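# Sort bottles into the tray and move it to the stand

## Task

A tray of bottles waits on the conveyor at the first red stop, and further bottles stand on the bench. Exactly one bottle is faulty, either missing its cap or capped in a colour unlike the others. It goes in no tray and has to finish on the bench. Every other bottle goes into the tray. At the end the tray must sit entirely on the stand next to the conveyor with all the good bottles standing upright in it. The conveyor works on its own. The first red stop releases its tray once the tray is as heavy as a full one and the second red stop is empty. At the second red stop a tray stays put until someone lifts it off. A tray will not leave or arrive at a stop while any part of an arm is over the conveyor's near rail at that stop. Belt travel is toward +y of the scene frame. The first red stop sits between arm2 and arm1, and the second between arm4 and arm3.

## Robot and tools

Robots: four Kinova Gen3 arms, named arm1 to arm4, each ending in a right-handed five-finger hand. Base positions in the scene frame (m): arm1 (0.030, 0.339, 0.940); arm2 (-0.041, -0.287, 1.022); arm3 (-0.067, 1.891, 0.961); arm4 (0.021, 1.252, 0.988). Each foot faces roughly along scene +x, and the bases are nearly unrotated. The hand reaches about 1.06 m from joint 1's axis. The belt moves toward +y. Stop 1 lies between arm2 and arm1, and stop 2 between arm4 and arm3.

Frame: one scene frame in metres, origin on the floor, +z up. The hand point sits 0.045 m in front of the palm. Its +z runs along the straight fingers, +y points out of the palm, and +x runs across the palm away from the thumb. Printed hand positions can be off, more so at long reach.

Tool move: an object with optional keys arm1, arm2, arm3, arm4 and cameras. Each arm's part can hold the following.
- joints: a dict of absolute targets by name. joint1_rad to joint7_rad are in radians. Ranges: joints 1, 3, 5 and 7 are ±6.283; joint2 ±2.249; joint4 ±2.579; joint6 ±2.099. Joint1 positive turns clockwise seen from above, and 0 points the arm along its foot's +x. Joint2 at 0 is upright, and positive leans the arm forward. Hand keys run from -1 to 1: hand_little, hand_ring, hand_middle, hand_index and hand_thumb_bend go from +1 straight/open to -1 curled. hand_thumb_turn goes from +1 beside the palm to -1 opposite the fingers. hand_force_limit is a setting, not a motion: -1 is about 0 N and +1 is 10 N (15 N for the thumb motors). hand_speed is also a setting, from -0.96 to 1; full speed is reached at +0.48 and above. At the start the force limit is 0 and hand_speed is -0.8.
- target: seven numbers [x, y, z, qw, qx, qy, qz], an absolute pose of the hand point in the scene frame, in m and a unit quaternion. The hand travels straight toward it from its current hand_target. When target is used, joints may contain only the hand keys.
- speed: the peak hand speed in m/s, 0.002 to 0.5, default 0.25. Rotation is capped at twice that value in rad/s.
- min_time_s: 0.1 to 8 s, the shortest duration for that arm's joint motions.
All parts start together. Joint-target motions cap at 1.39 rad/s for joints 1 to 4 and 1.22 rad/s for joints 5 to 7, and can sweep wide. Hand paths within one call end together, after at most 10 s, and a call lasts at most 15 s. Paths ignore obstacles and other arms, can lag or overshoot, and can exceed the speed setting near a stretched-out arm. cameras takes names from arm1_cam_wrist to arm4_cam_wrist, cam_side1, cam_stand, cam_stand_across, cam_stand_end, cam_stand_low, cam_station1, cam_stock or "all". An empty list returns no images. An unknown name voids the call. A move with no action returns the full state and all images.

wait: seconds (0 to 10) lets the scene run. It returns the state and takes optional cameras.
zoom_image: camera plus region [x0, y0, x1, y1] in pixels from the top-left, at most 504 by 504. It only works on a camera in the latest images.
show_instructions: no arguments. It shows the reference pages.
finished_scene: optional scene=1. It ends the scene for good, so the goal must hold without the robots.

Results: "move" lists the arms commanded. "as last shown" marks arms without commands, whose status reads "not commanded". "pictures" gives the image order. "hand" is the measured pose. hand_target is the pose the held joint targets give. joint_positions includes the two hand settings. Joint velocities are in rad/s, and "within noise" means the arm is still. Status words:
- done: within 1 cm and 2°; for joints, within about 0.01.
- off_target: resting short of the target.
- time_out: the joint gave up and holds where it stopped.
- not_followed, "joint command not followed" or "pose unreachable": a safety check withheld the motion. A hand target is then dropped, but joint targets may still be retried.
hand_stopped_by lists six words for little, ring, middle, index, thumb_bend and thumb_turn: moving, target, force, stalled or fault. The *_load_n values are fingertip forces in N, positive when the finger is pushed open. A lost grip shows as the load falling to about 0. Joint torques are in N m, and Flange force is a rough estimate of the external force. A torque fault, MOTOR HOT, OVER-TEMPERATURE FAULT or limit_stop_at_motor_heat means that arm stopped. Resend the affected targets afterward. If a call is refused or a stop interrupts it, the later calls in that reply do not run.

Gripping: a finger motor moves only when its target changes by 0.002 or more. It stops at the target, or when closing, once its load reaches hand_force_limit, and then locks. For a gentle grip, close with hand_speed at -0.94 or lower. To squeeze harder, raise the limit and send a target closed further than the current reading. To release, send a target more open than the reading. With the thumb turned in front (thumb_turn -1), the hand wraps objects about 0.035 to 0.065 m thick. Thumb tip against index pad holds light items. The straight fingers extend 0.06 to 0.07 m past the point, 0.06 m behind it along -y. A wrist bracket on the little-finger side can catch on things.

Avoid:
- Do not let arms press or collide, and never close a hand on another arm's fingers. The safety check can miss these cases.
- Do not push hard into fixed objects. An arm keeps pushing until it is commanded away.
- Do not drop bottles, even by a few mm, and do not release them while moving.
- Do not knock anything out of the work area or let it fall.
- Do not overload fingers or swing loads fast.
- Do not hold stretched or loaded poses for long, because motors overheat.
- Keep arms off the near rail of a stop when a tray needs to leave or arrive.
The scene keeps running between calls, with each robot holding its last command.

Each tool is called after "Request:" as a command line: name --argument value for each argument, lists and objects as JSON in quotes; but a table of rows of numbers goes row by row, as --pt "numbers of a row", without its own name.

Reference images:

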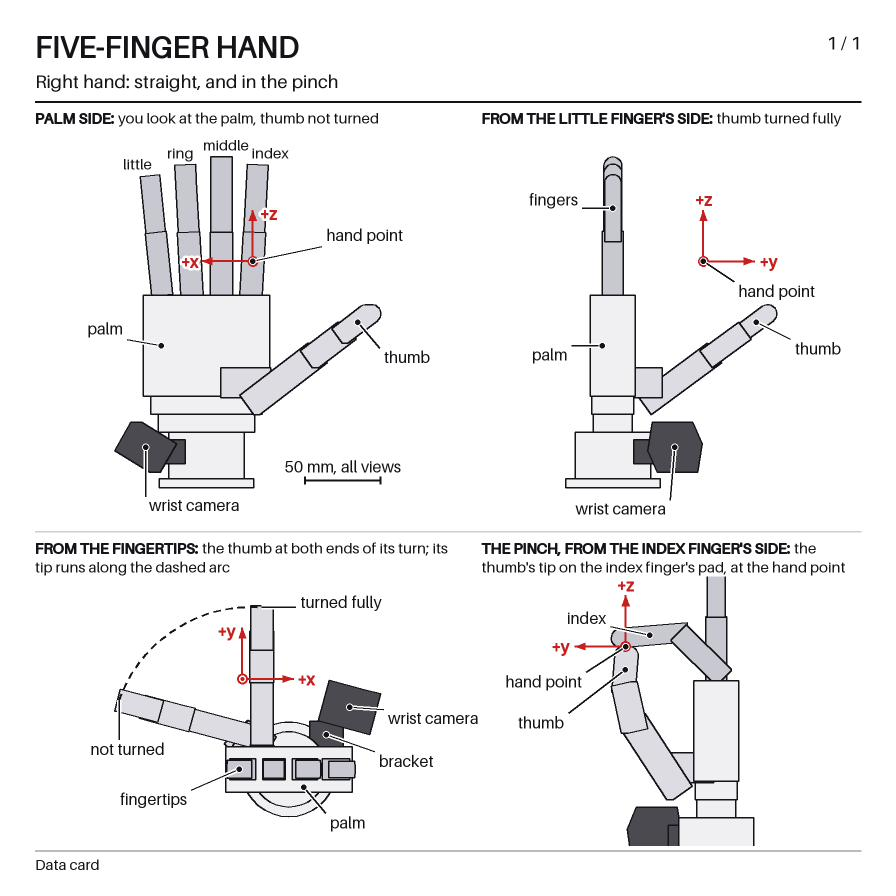

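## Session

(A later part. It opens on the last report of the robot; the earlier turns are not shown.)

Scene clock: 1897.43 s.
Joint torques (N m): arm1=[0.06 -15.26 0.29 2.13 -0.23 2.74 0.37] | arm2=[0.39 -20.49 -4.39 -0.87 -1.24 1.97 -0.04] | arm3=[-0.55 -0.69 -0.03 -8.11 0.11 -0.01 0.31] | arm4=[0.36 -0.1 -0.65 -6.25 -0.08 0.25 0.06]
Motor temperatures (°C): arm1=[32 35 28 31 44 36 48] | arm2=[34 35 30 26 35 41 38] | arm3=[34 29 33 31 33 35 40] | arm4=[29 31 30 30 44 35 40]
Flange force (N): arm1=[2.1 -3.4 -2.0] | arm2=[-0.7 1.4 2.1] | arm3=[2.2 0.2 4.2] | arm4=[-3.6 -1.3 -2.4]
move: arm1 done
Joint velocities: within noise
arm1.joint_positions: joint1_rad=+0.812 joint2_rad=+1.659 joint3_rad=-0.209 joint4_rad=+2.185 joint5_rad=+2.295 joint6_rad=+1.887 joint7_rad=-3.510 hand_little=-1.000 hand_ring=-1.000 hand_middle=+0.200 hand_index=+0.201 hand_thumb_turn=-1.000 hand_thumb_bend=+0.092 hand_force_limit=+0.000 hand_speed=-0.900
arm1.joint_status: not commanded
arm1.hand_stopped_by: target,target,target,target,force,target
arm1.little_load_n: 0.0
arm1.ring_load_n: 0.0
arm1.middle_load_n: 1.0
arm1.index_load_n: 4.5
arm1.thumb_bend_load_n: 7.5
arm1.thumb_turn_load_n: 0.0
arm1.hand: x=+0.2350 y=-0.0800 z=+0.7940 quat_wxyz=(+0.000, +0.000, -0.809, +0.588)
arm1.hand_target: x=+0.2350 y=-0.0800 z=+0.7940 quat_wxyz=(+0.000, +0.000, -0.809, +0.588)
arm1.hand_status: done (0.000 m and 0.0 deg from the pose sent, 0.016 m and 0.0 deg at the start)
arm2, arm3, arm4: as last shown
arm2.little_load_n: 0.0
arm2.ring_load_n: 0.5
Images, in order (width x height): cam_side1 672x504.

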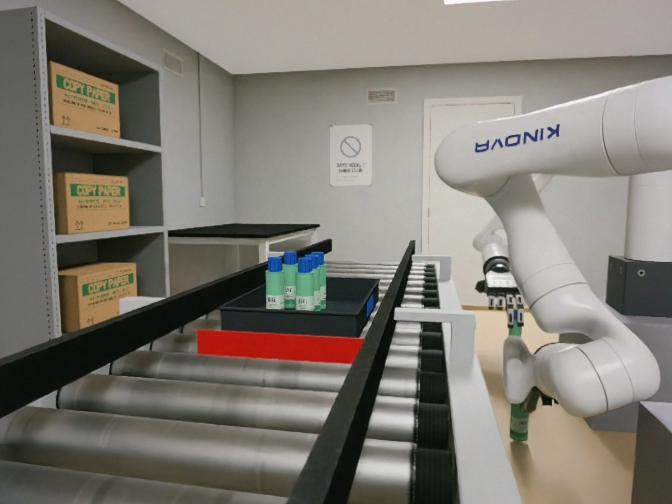

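Request:
move --arm1 '{"target":[0.235,-0.08,0.791,0.0,0.0,0.809,-0.5878],"speed":0.02}' --cameras '["cam_side1"]'

Request:
zoom_image --camera "cam_side1" --region '[480, 380, 560, 450]'

Scene clock: 1907.03 s.
Joint torques (N m): arm1=[0.13 -15.04 0.26 2.07 -0.23 2.69 0.34] | arm2=[0.36 -20.45 -4.4 -0.84 -1.25 1.98 -0.07] | arm3=[-0.52 -0.7 -0.03 -8.11 0.03 0.03 0.28] | arm4=[0.27 -0.2 -0.67 -6.33 -0.12 0.23 0.1]
Motor temperatures (°C): arm1=[32 35 28 31 44 36 48] | arm2=[34 35 30 26 35 41 38] | arm3=[34 29 33 31 33 35 40] | arm4=[29 31 30 30 44 35 40]
Flange force (N): arm1=[1.9 -4.0 -2.1] | arm2=[-0.8 1.4 2.0] | arm3=[2.1 0.0 4.3] | arm4=[-3.6 -1.2 -2.3]
move: arm1 done
Joint velocities: within noise
arm1.joint_positions: joint1_rad=+0.812 joint2_rad=+1.666 joint3_rad=-0.207 joint4_rad=+2.177 joint5_rad=+2.296 joint6_rad=+1.886 joint7_rad=-3.510 hand_little=-1.000 hand_ring=-1.000 hand_middle=+0.200 hand_index=+0.201 hand_thumb_turn=-1.000 hand_thumb_bend=+0.092 hand_force_limit=+0.000 hand_speed=-0.900
arm1.joint_status: not commanded
arm1.hand_stopped_by: target,target,target,target,force,target
arm1.little_load_n: 0.0
arm1.ring_load_n: 0.0
arm1.middle_load_n: 1.5
arm1.index_load_n: 4.5
arm1.thumb_bend_load_n: 8.0
arm1.thumb_turn_load_n: 0.0
arm1.hand: x=+0.2350 y=-0.0800 z=+0.7910 quat_wxyz=(+0.000, +0.000, -0.809, +0.588)
arm1.hand_target: x=+0.2350 y=-0.0800 z=+0.7910 quat_wxyz=(+0.000, +0.000, -0.809, +0.588)
arm1.hand_status: done (0.000 m and 0.0 deg from the pose sent, 0.003 m and 0.0 deg at the start)
arm2, arm3, arm4: as last shown
arm2.ring_load_n: 0.0
arm3.middle_load_n: -0.5
arm4.ring_load_n: -0.5
Images, in order (width x height): cam_side1 672x504.

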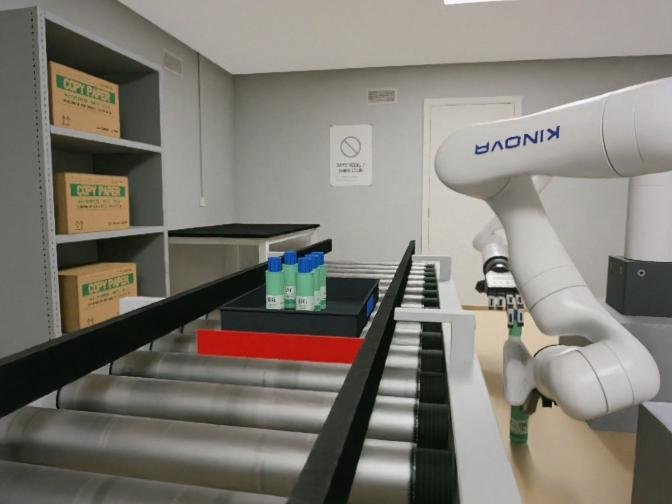

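Scaled by 6.300 from the camera's image (finer frame: 960x720).

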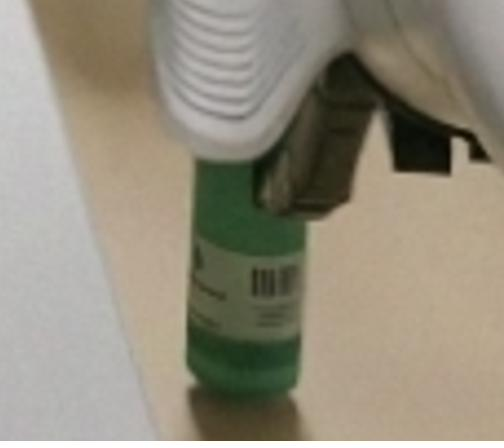

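Request:
move --arm1 '{"target":[0.235,-0.08,0.7898,0.0,0.0,0.809,-0.5878],"speed":0.02}'

Request:
move --arm1 '{"joints":{"hand_thumb_bend":0.2,"hand_speed":-0.9}}' --cameras '["cam_side1","arm1_cam_wrist"]'

Request:
zoom_image --camera "cam_side1" --region '[480, 380, 560, 450]'

Scene clock: 1914.43 s.
Joint torques (N m): arm1=[0.05 -15.18 0.31 2.06 -0.16 2.71 0.36] | arm2=[0.39 -20.51 -4.34 -0.92 -1.23 1.95 -0.05] | arm3=[-0.48 -0.77 0.02 -8.1 0.1 0.09 0.25] | arm4=[0.3 -0.16 -0.77 -6.31 -0.12 0.2 0.06]
Motor temperatures (°C): arm1=[32 35 28 31 44 36 48] | arm2=[34 35 30 26 35 41 38] | arm3=[34 29 33 31 33 35 40] | arm4=[29 31 30 30 44 35 40]
Flange force (N): arm1=[2.0 -3.7 -2.3] | arm2=[-0.7 1.3 2.1] | arm3=[1.9 0.2 4.3] | arm4=[-3.7 -1.7 -2.4]
move: arm1 done
Joint velocities: within noise
arm1.joint_positions: joint1_rad=+0.812 joint2_rad=+1.668 joint3_rad=-0.207 joint4_rad=+2.174 joint5_rad=+2.297 joint6_rad=+1.886 joint7_rad=-3.510 hand_little=-1.000 hand_ring=-1.000 hand_middle=+0.200 hand_index=+0.201 hand_thumb_turn=-1.000 hand_thumb_bend=+0.092 hand_force_limit=+0.000 hand_speed=-0.900
arm1.joint_status: not commanded
arm1.hand_stopped_by: target,target,target,target,force,target
arm1.little_load_n: 0.0
arm1.ring_load_n: 0.5
arm1.middle_load_n: 1.0
arm1.index_load_n: 4.5
arm1.thumb_bend_load_n: 8.0
arm1.thumb_turn_load_n: 0.5
arm1.hand: x=+0.2350 y=-0.0800 z=+0.7898 quat_wxyz=(+0.000, +0.000, -0.809, +0.588)
arm1.hand_target: x=+0.2350 y=-0.0800 z=+0.7898 quat_wxyz=(+0.000, +0.000, -0.809, +0.588)
arm1.hand_status: done (0.000 m and 0.0 deg from the pose sent, 0.001 m and 0.0 deg at the start)
arm2.joint_positions: joint1_rad=+1.191 joint2_rad=+1.616 joint3_rad=-0.409 joint4_rad=+1.225 joint5_rad=-0.118 joint6_rad=+1.461 joint7_rad=-3.620 hand_little=-1.000 hand_ring=-1.000 hand_middle=+0.200 hand_index=+0.200 hand_thumb_turn=-1.000 hand_thumb_bend=+0.022 hand_force_limit=+0.000 hand_speed=-0.900
arm2.joint_status: not commanded
arm2.hand_stopped_by: target,target,target,target,force,target
arm2.little_load_n: 0.0
arm2.ring_load_n: 0.0
arm2.middle_load_n: 0.0
arm2.index_load_n: 4.5
arm2.thumb_bend_load_n: 7.0
arm2.thumb_turn_load_n: -0.5
arm2.hand: x=+0.1720 y=-0.4610 z=+0.8500 quat_wxyz=(+0.588, -0.809, +0.000, +0.000)
arm2.hand_target: x=+0.1720 y=-0.4610 z=+0.8500 quat_wxyz=(+0.588, -0.809, +0.000, +0.000)
arm2.hand_status: not commanded
arm3.joint_positions: joint1_rad=+0.362 joint2_rad=-0.324 joint3_rad=-0.101 joint4_rad=+1.473 joint5_rad=-0.008 joint6_rad=+2.069 joint7_rad=-1.880 hand_little=+1.000 hand_ring=+1.000 hand_middle=+1.000 hand_index=+1.000 hand_thumb_turn=+1.000 hand_thumb_bend=+1.000 hand_force_limit=+0.000 hand_speed=-0.800
arm3.joint_status: not commanded
arm3.hand_stopped_by: target,target,target,target,target,target
arm3.little_load_n: 0.0
arm3.ring_load_n: 0.0
arm3.middle_load_n: 0.0
arm3.index_load_n: 0.0
arm3.thumb_bend_load_n: 0.0
arm3.thumb_turn_load_n: 0.0
arm3.hand: x=+0.1108 y=+1.8705 z=+1.4476 quat_wxyz=(+0.039, -0.300, -0.953, +0.013)
arm3.hand_target: x=+0.1108 y=+1.8705 z=+1.4476 quat_wxyz=(+0.039, -0.300, -0.953, +0.013)
arm3.hand_status: not commanded
arm4.joint_positions: joint1_rad=+0.421 joint2_rad=-0.440 joint3_rad=-0.080 joint4_rad=+1.467 joint5_rad=+0.009 joint6_rad=+2.000 joint7_rad=-1.939 hand_little=+1.000 hand_ring=+1.000 hand_middle=+1.000 hand_index=+1.000 hand_thumb_turn=+1.000 hand_thumb_bend=+1.000 hand_force_limit=+0.000 hand_speed=-0.800
arm4.joint_status: not commanded
arm4.hand_stopped_by: target,target,target,target,target,target
arm4.little_load_n: 0.0
arm4.ring_load_n: 0.0
arm4.middle_load_n: 0.0
arm4.index_load_n: 0.0
arm4.thumb_bend_load_n: 0.0
arm4.thumb_turn_load_n: 0.0
arm4.hand: x=+0.2044 y=+1.2330 z=+1.4982 quat_wxyz=(-0.051, -0.285, -0.957, +0.011)
arm4.hand_target: x=+0.2044 y=+1.2330 z=+1.4982 quat_wxyz=(-0.051, -0.285, -0.957, +0.011)
arm4.hand_status: not commanded
pictures: none

Scene clock: 1915.70 s.
Joint torques (N m): arm1=[0.07 -14.75 0.16 2.08 -0.15 2.46 0.38] | arm2=[0.43 -20.42 -4.32 -0.83 -1.26 1.96 -0.07] | arm3=[-0.53 -0.78 -0.07 -8.08 0.08 0.05 0.32] | arm4=[0.24 -0.19 -0.84 -6.34 -0.11 0.17 0.14]
Motor temperatures (°C): arm1=[32 35 28 31 44 36 48] | arm2=[34 35 30 26 35 41 38] | arm3=[34 29 33 31 33 35 40] | arm4=[29 31 30 30 44 35 40]
Flange force (N): arm1=[2.1 -4.6 -2.4] | arm2=[-0.6 1.4 1.9] | arm3=[1.9 0.1 4.1] | arm4=[-3.7 -1.7 -2.4]
move: arm1 done
Joint velocities: within noise
arm1.joint_positions: joint1_rad=+0.812 joint2_rad=+1.668 joint3_rad=-0.207 joint4_rad=+2.174 joint5_rad=+2.297 joint6_rad=+1.886 joint7_rad=-3.510 hand_little=-1.000 hand_ring=-1.000 hand_middle=+0.200 hand_index=+0.200 hand_thumb_turn=-1.000 hand_thumb_bend=+0.200 hand_force_limit=+0.000 hand_speed=-0.900
arm1.joint_status: all done
arm1.hand_stopped_by: target,target,target,target,target,target
arm1.little_load_n: 0.0
arm1.ring_load_n: 0.0
arm1.middle_load_n: 0.0
arm1.index_load_n: 0.0
arm1.thumb_bend_load_n: 0.0
arm1.thumb_turn_load_n: 0.0
arm1.hand: x=+0.2350 y=-0.0800 z=+0.7898 quat_wxyz=(+0.000, +0.000, -0.809, +0.588)
arm1.hand_target: x=+0.2350 y=-0.0800 z=+0.7898 quat_wxyz=(+0.000, +0.000, -0.809, +0.588)
arm1.hand_status: not commanded
arm2, arm3, arm4: as last shown
pictures: arm1_cam_wrist, cam_side1
Images, in order (width x height): arm1_cam_wrist 672x504, cam_side1 672x504.

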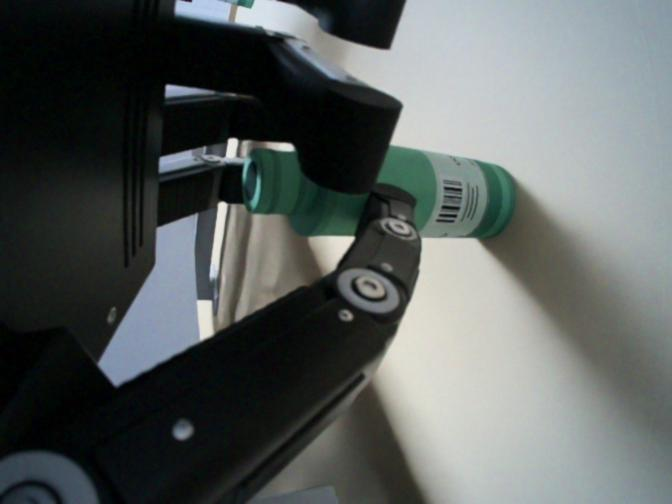

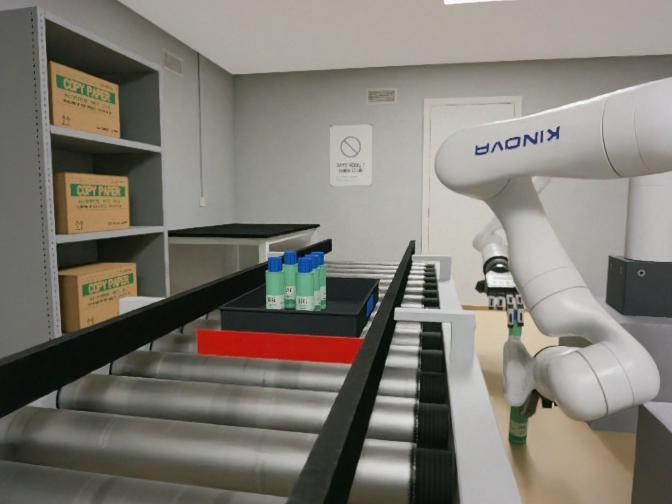

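Scaled by 6.300 from the camera's image (finer frame: 960x720).

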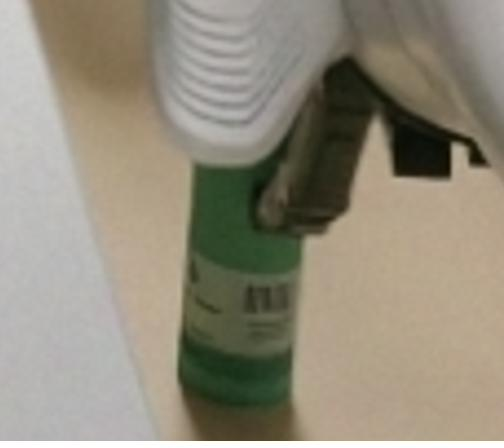

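Request:
move --arm1 '{"joints":{"hand_thumb_bend":0.6,"hand_index":1,"hand_middle":1,"hand_speed":-0.7}}'

Request:
move --arm1 '{"target":[0.235,-0.08,0.91,0.0,0.0,0.809,-0.5878],"speed":0.08}' --cameras '["cam_side1","arm1_cam_wrist","cam_station1"]'

Request:
zoom_image --camera "cam_station1" --region '[260, 300, 460, 450]'

Scene clock: 1931.10 s.
Joint torques (N m): arm1=[0.01 -14.75 0.15 2.16 -0.05 2.45 0.35] | arm2=[0.44 -20.47 -4.4 -0.84 -1.24 1.95 -0.04] | arm3=[-0.46 -0.73 -0.01 -8.08 0.14 0.03 0.31] | arm4=[0.25 -0.25 -0.58 -6.2 -0.13 0.18 0.15]
Motor temperatures (°C): arm1=[32 35 28 31 44 36 48] | arm2=[34 35 30 26 35 41 38] | arm3=[34 29 33 31 33 35 40] | arm4=[29 31 30 30 44 35 40]
Flange force (N): arm1=[1.8 -4.5 -2.4] | arm2=[-0.6 1.5 1.9] | arm3=[2.1 0.3 4.1] | arm4=[-3.7 -0.7 -3.0]
move: arm1 done
Joint velocities: within noise
arm1.joint_positions: joint1_rad=+0.812 joint2_rad=+1.668 joint3_rad=-0.207 joint4_rad=+2.174 joint5_rad=+2.297 joint6_rad=+1.886 joint7_rad=-3.510 hand_little=-1.000 hand_ring=-1.000 hand_middle=+1.000 hand_index=+1.000 hand_thumb_turn=-1.000 hand_thumb_bend=+0.600 hand_force_limit=+0.000 hand_speed=-0.700
arm1.joint_status: all done
arm1.hand_stopped_by: target,target,target,target,target,target
arm1.little_load_n: 0.0
arm1.ring_load_n: 0.0
arm1.middle_load_n: 0.0
arm1.index_load_n: 0.0
arm1.thumb_bend_load_n: 0.0
arm1.thumb_turn_load_n: 0.0
arm1.hand: x=+0.2350 y=-0.0800 z=+0.7898 quat_wxyz=(+0.000, +0.000, -0.809, +0.588)
arm1.hand_target: x=+0.2350 y=-0.0800 z=+0.7898 quat_wxyz=(+0.000, +0.000, -0.809, +0.588)
arm1.hand_status: not commanded
arm2, arm3, arm4: as last shown
pictures: none

Scene clock: 1933.13 s.
Joint torques (N m): arm1=[0.15 -14.57 0.09 1.96 0 2.49 0.31] | arm2=[0.41 -20.41 -4.36 -0.88 -1.25 1.97 -0.03] | arm3=[-0.53 -0.74 0.02 -8.17 0.09 0.03 0.33] | arm4=[0.16 -0.19 -0.77 -6.31 -0.03 0.23 0.1]
Motor temperatures (°C): arm1=[32 35 28 31 44 36 48] | arm2=[34 35 30 26 35 41 38] | arm3=[34 29 33 31 33 35 40] | arm4=[29 31 30 30 44 35 40]
Flange force (N): arm1=[1.5 -3.8 -3.7] | arm2=[-0.7 1.2 2.1] | arm3=[2.2 0.4 4.4] | arm4=[-3.7 -1.4 -2.3]
move: arm1 done
Joint velocities: within noise
arm1.joint_positions: joint1_rad=+0.823 joint2_rad=+1.370 joint3_rad=-0.273 joint4_rad=+2.443 joint5_rad=+2.216 joint6_rad=+1.877 joint7_rad=-3.485 hand_little=-1.000 hand_ring=-1.000 hand_middle=+1.000 hand_index=+1.000 hand_thumb_turn=-1.000 hand_thumb_bend=+0.600 hand_force_limit=+0.000 hand_speed=-0.700
arm1.joint_status: not commanded
arm1.hand_stopped_by: target,target,target,target,target,target
arm1.little_load_n: 0.0
arm1.ring_load_n: 0.0
arm1.middle_load_n: 0.0
arm1.index_load_n: 0.0
arm1.thumb_bend_load_n: 0.0
arm1.thumb_turn_load_n: 0.5
arm1.hand: x=+0.2350 y=-0.0800 z=+0.9100 quat_wxyz=(+0.000, +0.000, -0.809, +0.588)
arm1.hand_target: x=+0.2350 y=-0.0800 z=+0.9100 quat_wxyz=(+0.000, +0.000, -0.809, +0.588)
arm1.hand_status: done (0.000 m and 0.0 deg from the pose sent, 0.120 m and 0.0 deg at the start)
arm2, arm3, arm4: as last shown
pictures: arm1_cam_wrist, cam_side1, cam_station1
Images, in order (width x height): arm1_cam_wrist 672x504, cam_side1 672x504, cam_station1 672x504.

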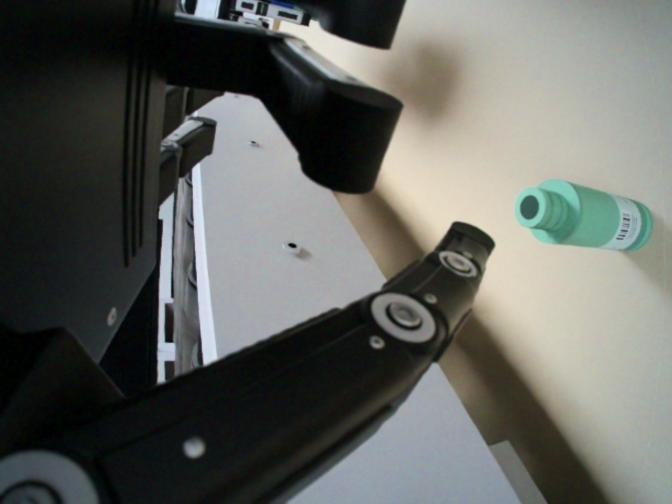

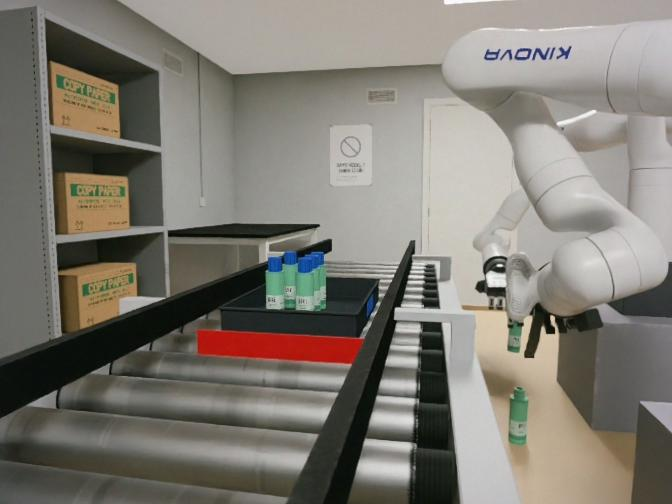

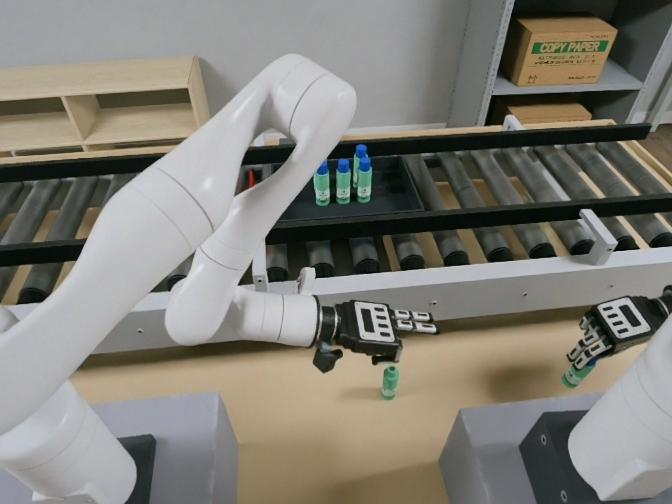

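Scaled by 2.520 from the camera's image (finer frame: 960x720).

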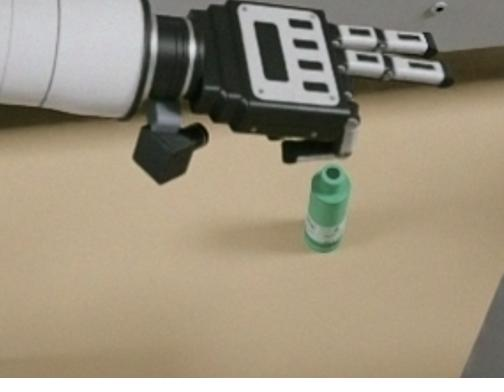

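Request:
move --arm2 '{"target":[0.18,-0.45,1.0,0.5878,-0.8090,0,0],"speed":0.15}' --arm1 '{"target":[0.25,0.0,1.05,0.0,0.0,0.809,-0.5878],"speed":0.2}'

Request:
move --arm2 '{"target":[0.22,-0.42,1.15,0.5878,-0.8090,0,0],"speed":0.15}' --cameras '["arm2_cam_wrist","cam_side1","cam_station1","cam_stock"]'

Scene clock: 2020.13 s.
Joint torques (N m): arm1=[0.16 -13.11 -2.12 -0.38 0.34 2.61 0.48] | arm2=[0.43 -19.83 -4.85 -1.5 -1.44 1.83 -0.07] | arm3=[-0.48 -0.64 -0.01 -8.08 0.1 -0.03 0.31] | arm4=[0.2 -0.18 -0.74 -6.29 -0.14 0.2 0.07]
Motor temperatures (°C): arm1=[32 35 28 31 44 36 48] | arm2=[34 35 30 26 35 41 38] | arm3=[34 29 33 31 33 35 40] | arm4=[29 31 30 30 44 35 40]
Flange force (N): arm1=[7.7 1.6 -5.4] | arm2=[-0.3 2.3 1.8] | arm3=[2.3 0.2 4.0] | arm4=[-3.7 -1.5 -2.5]
move: arm1 off_target; arm2 done
Joint velocities: within noise
arm1.joint_positions: joint1_rad=+0.866 joint2_rad=+1.080 joint3_rad=-1.011 joint4_rad=+2.577 joint5_rad=+1.560 joint6_rad=+2.097 joint7_rad=-3.265 hand_little=-1.000 hand_ring=-1.000 hand_middle=+1.000 hand_index=+1.000 hand_thumb_turn=-1.000 hand_thumb_bend=+0.600 hand_force_limit=+0.000 hand_speed=-0.700
arm1.joint_status: not commanded
arm1.hand_stopped_by: target,target,target,target,target,target
arm1.little_load_n: 0.0
arm1.ring_load_n: 0.0
arm1.middle_load_n: 0.0
arm1.index_load_n: 0.0
arm1.thumb_bend_load_n: 0.0
arm1.thumb_turn_load_n: 0.0
arm1.hand: x=+0.2509 y=-0.0002 z=+1.0499 quat_wxyz=(+0.037, -0.017, -0.810, +0.585)
arm1.hand_target: x=+0.2509 y=-0.0002 z=+1.0499 quat_wxyz=(+0.037, -0.017, -0.810, +0.585)
arm1.hand_status: off_target (0.001 m and 4.7 deg from the pose sent, 0.162 m and 0.0 deg at the start; a joint's target at an end of its range on 72 of 87 steps)
arm2.joint_positions: joint1_rad=+1.222 joint2_rad=+1.290 joint3_rad=-0.482 joint4_rad=+1.507 joint5_rad=-0.206 joint6_rad=+1.473 joint7_rad=-3.713 hand_little=-1.000 hand_ring=-1.000 hand_middle=+0.200 hand_index=+0.200 hand_thumb_turn=-1.000 hand_thumb_bend=+0.022 hand_force_limit=+0.000 hand_speed=-0.900
arm2.joint_status: not commanded
arm2.hand_stopped_by: target,target,target,target,force,target
arm2.little_load_n: 0.0
arm2.ring_load_n: 0.0
arm2.middle_load_n: 0.0
arm2.index_load_n: 4.5
arm2.thumb_bend_load_n: 7.5
arm2.thumb_turn_load_n: -0.5
arm2.hand: x=+0.1800 y=-0.4500 z=+1.0000 quat_wxyz=(+0.588, -0.809, +0.000, +0.000)
arm2.hand_target: x=+0.1800 y=-0.4500 z=+1.0000 quat_wxyz=(+0.588, -0.809, +0.000, +0.000)
arm2.hand_status: done (0.000 m and 0.0 deg from the pose sent, 0.151 m and 0.0 deg at the start)
arm3, arm4: as last shown
pictures: none

Scene clock: 2021.73 s.
Joint torques (N m): arm1=[0.11 -13.22 -2.18 -0.42 0.35 2.62 0.4] | arm2=[0.48 -18.53 -5.09 -3.38 -1.76 1.56 -0.03] | arm3=[-0.46 -0.69 0.02 -8.17 0.09 0 0.32] | arm4=[0.24 -0.19 -0.72 -6.17 -0.12 0.22 0.11]
Motor temperatures (°C): arm1=[32 35 28 31 44 36 48] | arm2=[34 35 30 26 35 41 38] | arm3=[34 29 33 31 33 35 40] | arm4=[29 31 30 30 44 35 40]
Flange force (N): arm1=[7.6 1.6 -4.9] | arm2=[0.2 2.8 1.4] | arm3=[2.3 0.3 4.4] | arm4=[-3.8 -1.3 -3.0]
move: arm2 done
Joint velocities: within noise
arm1, arm3, arm4: as last shown
arm2.joint_positions: joint1_rad=+1.186 joint2_rad=+0.995 joint3_rad=-0.594 joint4_rad=+1.604 joint5_rad=-0.375 joint6_rad=+1.570 joint7_rad=-3.876 hand_little=-1.000 hand_ring=-1.000 hand_middle=+0.200 hand_index=+0.200 hand_thumb_turn=-1.000 hand_thumb_bend=+0.022 hand_force_limit=+0.000 hand_speed=-0.900
arm2.joint_status: not commanded
arm2.hand_stopped_by: target,target,target,target,force,target
arm2.little_load_n: 0.0
arm2.ring_load_n: 0.0
arm2.middle_load_n: 0.0
arm2.index_load_n: 4.5
arm2.thumb_bend_load_n: 7.0
arm2.thumb_turn_load_n: -0.5
arm2.hand: x=+0.2200 y=-0.4200 z=+1.1500 quat_wxyz=(+0.588, -0.809, +0.000, +0.000)
arm2.hand_target: x=+0.2200 y=-0.4200 z=+1.1500 quat_wxyz=(+0.588, -0.809, +0.000, +0.000)
arm2.hand_status: done (0.000 m and 0.0 deg from the pose sent, 0.158 m and 0.0 deg at the start)
Images, in order (width x height): arm2_cam_wrist 672x504, cam_side1 672x504, cam_station1 672x504, cam_stock 672x504.

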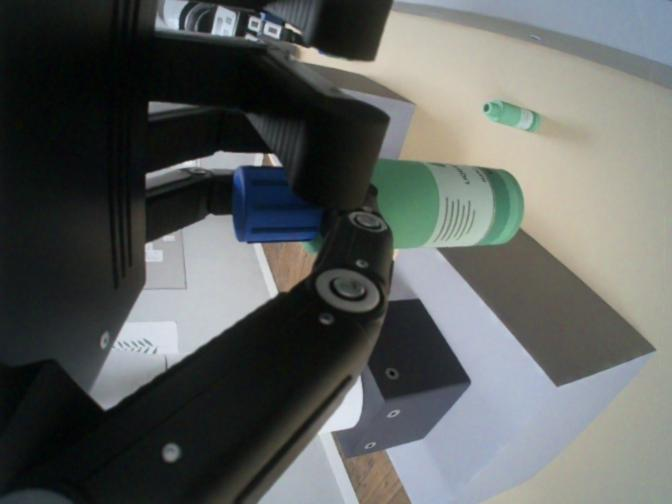

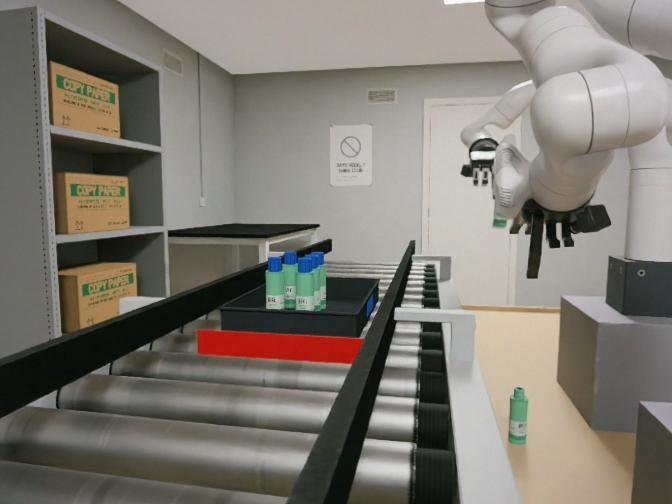

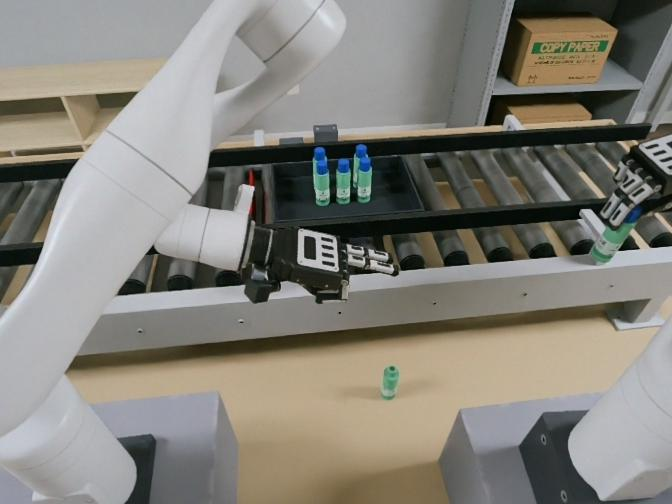

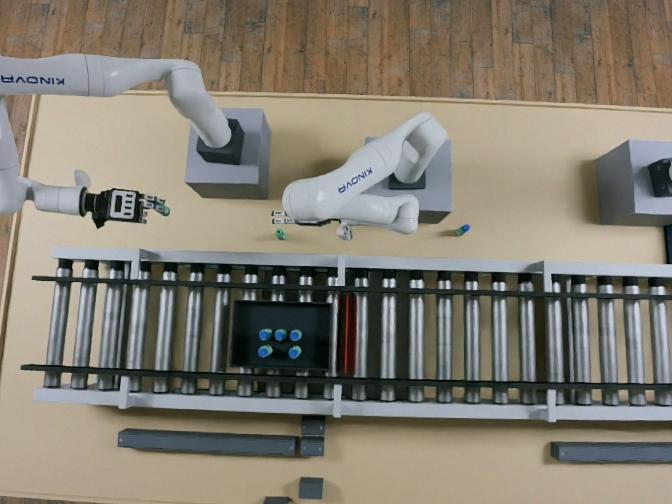

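Request:
move --arm1 '{"target":[0.36,0.2,1.2,0.0,0.0,0.809,-0.5878],"speed":0.2}'

Request:
move --arm1 '{"target":[0.38,0.5,1.2,0.0,0.0,0.809,-0.5878],"speed":0.2}' --arm2 '{"target":[0.513,-0.16,1.2,0.5878,-0.8090,0.0154,0.0212],"speed":0.15}' --cameras '["arm2_cam_wrist","cam_side1","cam_station1","cam_stock"]'

Scene clock: 2039.50 s.
Joint torques (N m): arm1=[0.02 -11.45 -2.67 -4.47 1.06 2.62 0.37] | arm2=[0.41 -18.49 -5.11 -3.35 -1.75 1.57 -0.03] | arm3=[-0.43 -0.71 -0.05 -8.05 0.09 0.03 0.33] | arm4=[0.33 -0.15 -0.71 -6.22 -0.11 0.26 0.17]
Motor temperatures (°C): arm1=[32 35 28 31 44 36 48] | arm2=[34 35 30 26 35 41 38] | arm3=[34 29 33 31 33 35 40] | arm4=[29 31 30 30 44 35 40]
Flange force (N): arm1=[7.0 2.7 1.3] | arm2=[0.1 2.8 1.3] | arm3=[2.1 0.2 4.0] | arm4=[-3.7 -1.2 -2.6]
move: arm1 done
Joint velocities: within noise
arm1.joint_positions: joint1_rad=+0.313 joint2_rad=+0.619 joint3_rad=-1.140 joint4_rad=+2.141 joint5_rad=+1.032 joint6_rad=+2.097 joint7_rad=-2.929 hand_little=-1.000 hand_ring=-1.000 hand_middle=+1.000 hand_index=+1.000 hand_thumb_turn=-1.000 hand_thumb_bend=+0.600 hand_force_limit=+0.000 hand_speed=-0.700
arm1.joint_status: not commanded
arm1.hand_stopped_by: target,target,target,target,target,target
arm1.little_load_n: -0.5
arm1.ring_load_n: 0.0
arm1.middle_load_n: 0.0
arm1.index_load_n: 0.0
arm1.thumb_bend_load_n: 0.0
arm1.thumb_turn_load_n: 0.0
arm1.hand: x=+0.3600 y=+0.2000 z=+1.2000 quat_wxyz=(+0.000, +0.000, -0.809, +0.588)
arm1.hand_target: x=+0.3600 y=+0.2000 z=+1.2000 quat_wxyz=(+0.000, +0.000, -0.809, +0.588)
arm1.hand_status: done (0.000 m and 0.0 deg from the pose sent, 0.273 m and 4.7 deg at the start; a joint's target at an end of its range on 37 of 58 steps)
arm2, arm3, arm4: as last shown
arm2.middle_load_n: -0.5
arm4.thumb_bend_load_n: -0.5
pictures: none

Scene clock: 2042.70 s.
Joint torques (N m): arm1=[-0.16 -17.14 0.39 -6.09 1.69 2.32 0.35] | arm2=[0.48 -22.94 -6.91 -6.11 -2.33 0.59 -0.03] | arm3=[-0.58 -0.66 -0.01 -8.2 0.06 0.01 0.31] | arm4=[0.24 -0.1 -0.75 -6.24 -0.04 0.21 0.13]
Motor temperatures (°C): arm1=[32 35 28 31 44 36 48] | arm2=[34 35 30 26 35 41 38] | arm3=[34 29 33 31 33 35 40] | arm4=[29 31 30 30 44 35 40]
Flange force (N): arm1=[5.8 -0.2 6.7] | arm2=[0.8 2.6 1.0] | arm3=[2.3 0.1 4.6] | arm4=[-3.5 -1.4 -2.6]
move: arm1 done; arm2 done
Joint velocities: within noise
arm1.joint_positions: joint1_rad=-0.941 joint2_rad=+0.746 joint3_rad=-0.043 joint4_rad=+1.410 joint5_rad=+0.644 joint6_rad=+2.097 joint7_rad=-2.620 hand_little=-1.000 hand_ring=-1.000 hand_middle=+1.000 hand_index=+1.000 hand_thumb_turn=-1.000 hand_thumb_bend=+0.600 hand_force_limit=+0.000 hand_speed=-0.700
arm1.joint_status: not commanded
arm1.hand_stopped_by: target,target,target,target,target,target
arm1.little_load_n: 0.0
arm1.ring_load_n: 0.0
arm1.middle_load_n: 0.0
arm1.index_load_n: -0.5
arm1.thumb_bend_load_n: 0.0
arm1.thumb_turn_load_n: 0.0
arm1.hand: x=+0.3800 y=+0.5000 z=+1.2000 quat_wxyz=(+0.000, +0.000, -0.809, +0.588)
arm1.hand_target: x=+0.3800 y=+0.5000 z=+1.2000 quat_wxyz=(+0.000, +0.000, -0.809, +0.588)
arm1.hand_status: done (0.000 m and 0.0 deg from the pose sent, 0.301 m and 0.0 deg at the start; a joint's target at an end of its range on 96 of 96 steps)
arm2.joint_positions: joint1_rad=+0.452 joint2_rad=+1.113 joint3_rad=-0.702 joint4_rad=+1.133 joint5_rad=-0.646 joint6_rad=+1.296 joint7_rad=-4.389 hand_little=-1.000 hand_ring=-1.000 hand_middle=+0.200 hand_index=+0.200 hand_thumb_turn=-1.000 hand_thumb_bend=+0.022 hand_force_limit=+0.000 hand_speed=-0.900
arm2.joint_status: not commanded
arm2.hand_stopped_by: target,target,target,target,force,target
arm2.little_load_n: 0.0
arm2.ring_load_n: 0.0
arm2.middle_load_n: 0.0
arm2.index_load_n: 4.5
arm2.thumb_bend_load_n: 7.0
arm2.thumb_turn_load_n: -0.5
arm2.hand: x=+0.5130 y=-0.1600 z=+1.2000 quat_wxyz=(+0.588, -0.809, +0.015, +0.021)
arm2.hand_target: x=+0.5130 y=-0.1600 z=+1.2000 quat_wxyz=(+0.588, -0.809, +0.015, +0.021)
arm2.hand_status: done (0.000 m and 0.0 deg from the pose sent, 0.395 m and 3.0 deg at the start)
arm3, arm4: as last shown
arm4.thumb_bend_load_n: 0.0
arm4.thumb_turn_load_n: -0.5
Images, in order (width x height): arm2_cam_wrist 672x504, cam_side1 672x504, cam_station1 672x504, cam_stock 672x504.

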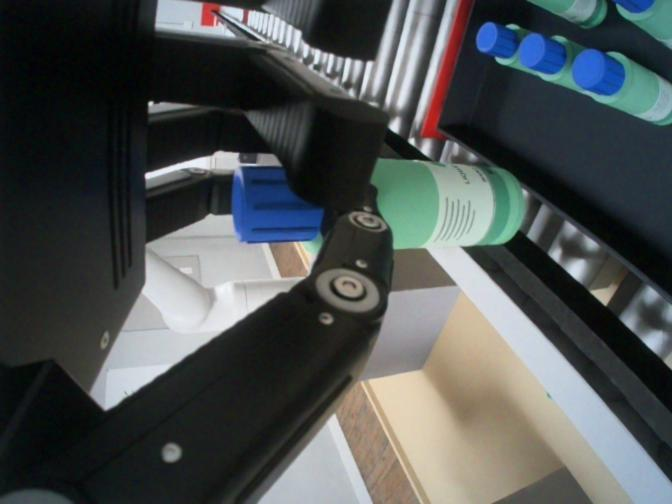

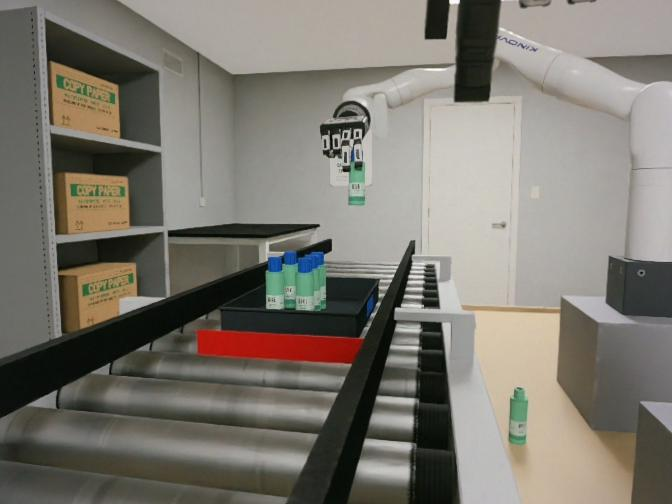

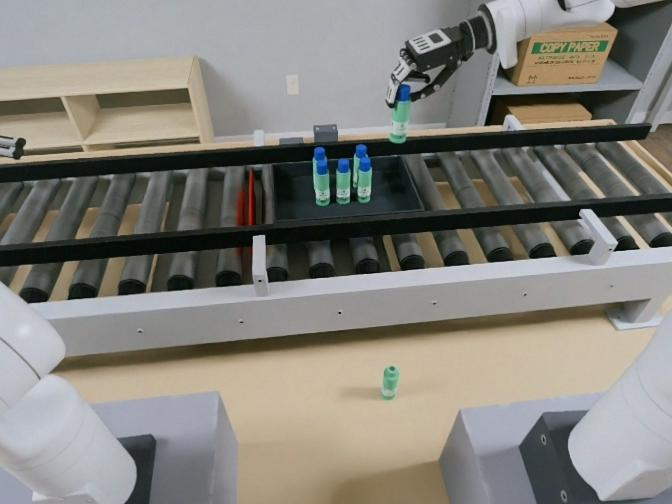

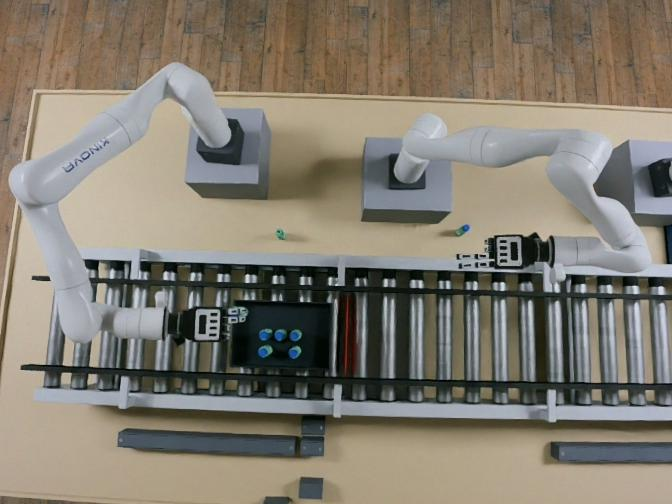

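Request:
move --arm2 '{"target":[0.513,-0.16,1.075,0.5878,-0.8090,0.0154,0.0212],"speed":0.12}' --arm1 '{"target":[0.31,0.545,1.05,0.0,0.0,0.809,-0.5878],"speed":0.12}' --cameras '["arm2_cam_wrist","arm1_cam_wrist","cam_side1","cam_station1","cam_stock"]'

Request:
zoom_image --camera "cam_stock" --region '[200, 270, 360, 390]'

Request:
zoom_image --camera "cam_station1" --region '[260, 60, 500, 240]'

Request:
zoom_image --camera "cam_side1" --region '[216, 190, 416, 340]'

Scene clock: 2056.03 s.
Joint torques (N m): arm1=[-0.16 -18.19 0.08 -4.46 1.19 2.55 0.34] | arm2=[0.43 -23.65 -7.09 -4.75 -2.12 0.99 -0.03] | arm3=[-0.47 -0.71 -0.03 -8.07 0.1 0.06 0.25] | arm4=[0.28 -0.22 -0.85 -6.23 -0.08 0.18 0.09]
Motor temperatures (°C): arm1=[32 35 28 31 44 36 48] | arm2=[34 35 30 26 35 41 38] | arm3=[34 29 33 31 33 35 40] | arm4=[29 31 30 30 44 35 40]
Flange force (N): arm1=[4.9 -3.4 6.8] | arm2=[0.1 2.6 1.1] | arm3=[2.0 0.0 4.2] | arm4=[-3.9 -1.8 -2.8]
move: arm1 done; arm2 done
Joint velocities: within noise
arm1.joint_positions: joint1_rad=-1.070 joint2_rad=+0.996 joint3_rad=-0.081 joint4_rad=+1.464 joint5_rad=+0.451 joint6_rad=+1.901 joint7_rad=-2.919 hand_little=-1.000 hand_ring=-1.000 hand_middle=+1.000 hand_index=+1.000 hand_thumb_turn=-1.000 hand_thumb_bend=+0.600 hand_force_limit=+0.000 hand_speed=-0.700
arm1.joint_status: not commanded
arm1.hand_stopped_by: target,target,target,target,target,target
arm1.little_load_n: 0.0
arm1.ring_load_n: 0.0
arm1.middle_load_n: 0.0
arm1.index_load_n: 0.0
arm1.thumb_bend_load_n: 0.5
arm1.thumb_turn_load_n: 0.0
arm1.hand: x=+0.3100 y=+0.5450 z=+1.0500 quat_wxyz=(+0.000, +0.000, -0.809, +0.588)
arm1.hand_target: x=+0.3100 y=+0.5450 z=+1.0500 quat_wxyz=(+0.000, +0.000, -0.809, +0.588)
arm1.hand_status: done (0.000 m and 0.0 deg from the pose sent, 0.172 m and 0.0 deg at the start)
arm2.joint_positions: joint1_rad=+0.439 joint2_rad=+1.316 joint3_rad=-0.667 joint4_rad=+1.120 joint5_rad=-0.601 joint6_rad=+1.219 joint7_rad=-4.229 hand_little=-1.000 hand_ring=-1.000 hand_middle=+0.200 hand_index=+0.200 hand_thumb_turn=-1.000 hand_thumb_bend=+0.022 hand_force_limit=+0.000 hand_speed=-0.900
arm2.joint_status: not commanded
arm2.hand_stopped_by: target,target,target,target,force,target
arm2.little_load_n: 0.0
arm2.ring_load_n: 0.0
arm2.middle_load_n: 0.0
arm2.index_load_n: 4.0
arm2.thumb_bend_load_n: 7.5
arm2.thumb_turn_load_n: -0.5
arm2.hand: x=+0.5130 y=-0.1600 z=+1.0750 quat_wxyz=(+0.588, -0.809, +0.015, +0.021)
arm2.hand_target: x=+0.5130 y=-0.1600 z=+1.0750 quat_wxyz=(+0.588, -0.809, +0.015, +0.021)
arm2.hand_status: done (0.000 m and 0.0 deg from the pose sent, 0.125 m and 0.0 deg at the start)
arm3.joint_positions: joint1_rad=+0.362 joint2_rad=-0.324 joint3_rad=-0.101 joint4_rad=+1.473 joint5_rad=-0.008 joint6_rad=+2.069 joint7_rad=-1.880 hand_little=+1.000 hand_ring=+1.000 hand_middle=+1.000 hand_index=+1.000 hand_thumb_turn=+1.000 hand_thumb_bend=+1.000 hand_force_limit=+0.000 hand_speed=-0.800
arm3.joint_status: not commanded
arm3.hand_stopped_by: target,target,target,target,target,target
arm3.little_load_n: 0.0
arm3.ring_load_n: 0.0
arm3.middle_load_n: 0.0
arm3.index_load_n: 0.0
arm3.thumb_bend_load_n: 0.0
arm3.thumb_turn_load_n: 0.0
arm3.hand: x=+0.1108 y=+1.8705 z=+1.4476 quat_wxyz=(+0.039, -0.300, -0.953, +0.013)
arm3.hand_target: x=+0.1108 y=+1.8705 z=+1.4476 quat_wxyz=(+0.039, -0.300, -0.953, +0.013)
arm3.hand_status: not commanded
arm4.joint_positions: joint1_rad=+0.421 joint2_rad=-0.440 joint3_rad=-0.080 joint4_rad=+1.467 joint5_rad=+0.009 joint6_rad=+2.000 joint7_rad=-1.939 hand_little=+1.000 hand_ring=+1.000 hand_middle=+1.000 hand_index=+1.000 hand_thumb_turn=+1.000 hand_thumb_bend=+1.000 hand_force_limit=+0.000 hand_speed=-0.800
arm4.joint_status: not commanded
arm4.hand_stopped_by: target,target,target,target,target,target
arm4.little_load_n: 0.0
arm4.ring_load_n: 0.0
arm4.middle_load_n: 0.0
arm4.index_load_n: 0.0
arm4.thumb_bend_load_n: 0.0
arm4.thumb_turn_load_n: 0.0
arm4.hand: x=+0.2044 y=+1.2330 z=+1.4982 quat_wxyz=(-0.051, -0.285, -0.957, +0.011)
arm4.hand_target: x=+0.2044 y=+1.2330 z=+1.4982 quat_wxyz=(-0.051, -0.285, -0.957, +0.011)
arm4.hand_status: not commanded
pictures: arm1_cam_wrist, arm2_cam_wrist, cam_side1, cam_station1, cam_stock
Images, in order (width x height): arm1_cam_wrist 672x504, arm2_cam_wrist 672x504, cam_side1 672x504, cam_station1 672x504, cam_stock 672x504.

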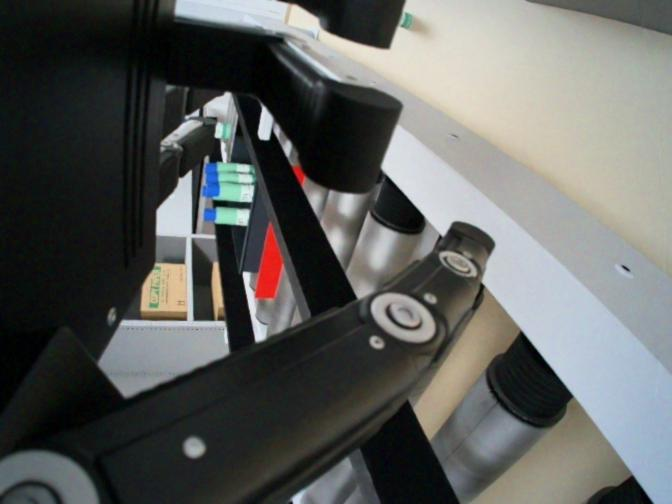

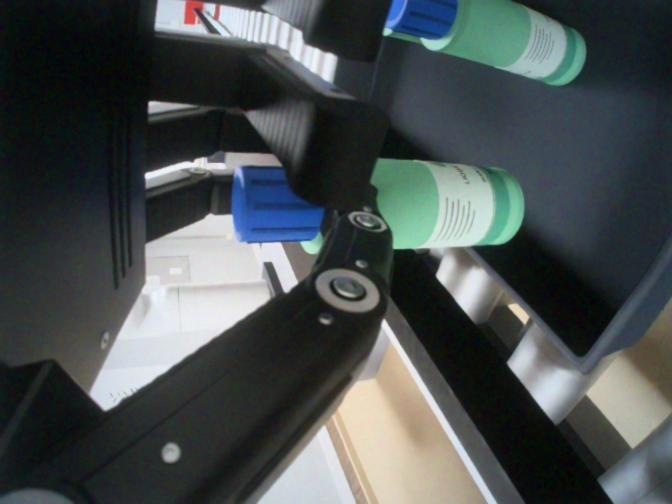

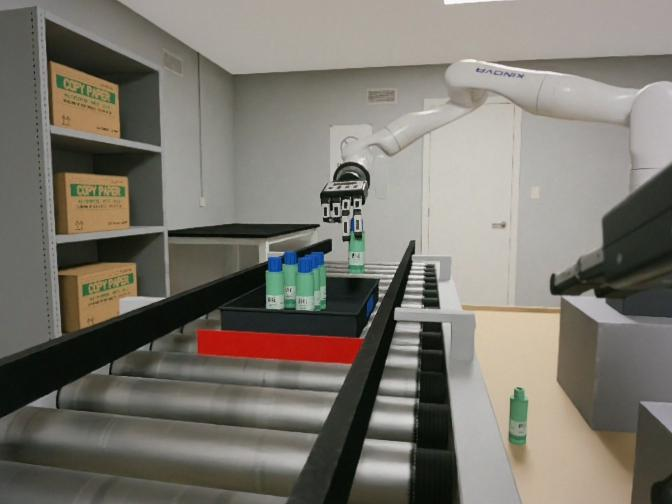

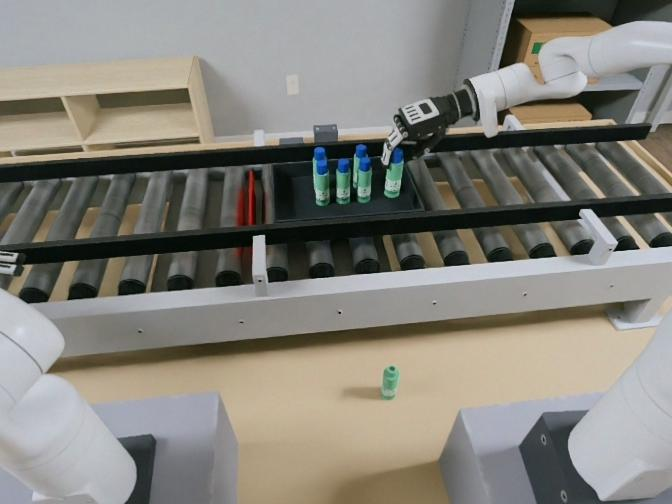

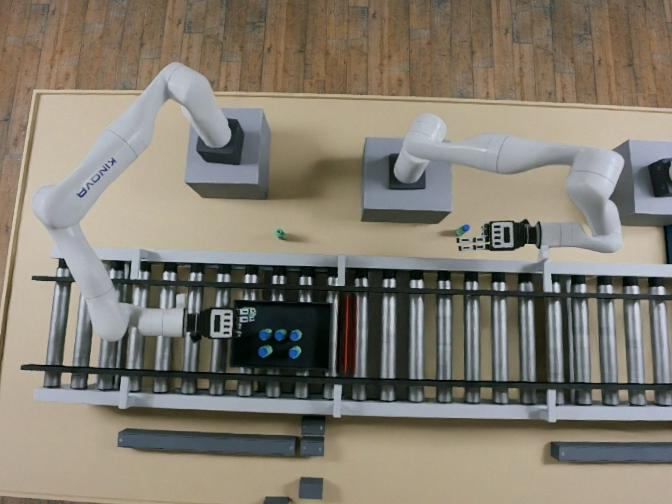

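Scaled by 3.150 from the camera's image (finer frame: 960x720).

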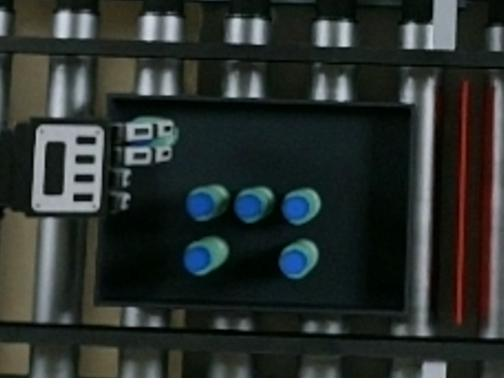

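Scaled by 2.100 from the camera's image (finer frame: 960x720).

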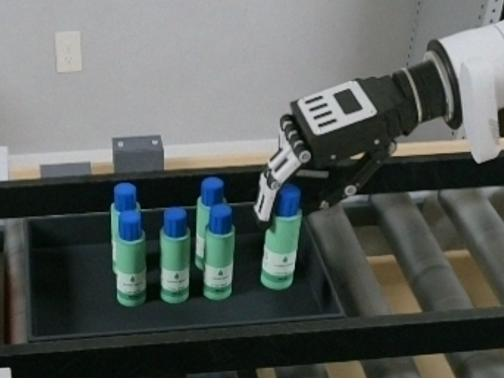

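Scaled by 2.520 from the camera's image (finer frame: 960x720).

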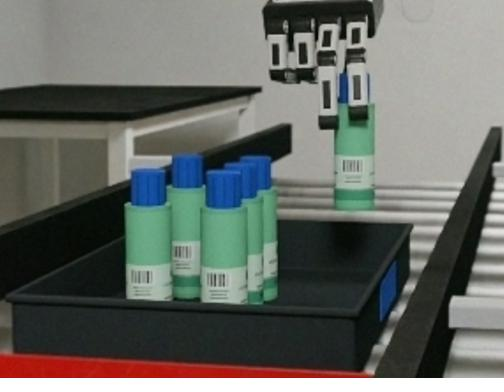

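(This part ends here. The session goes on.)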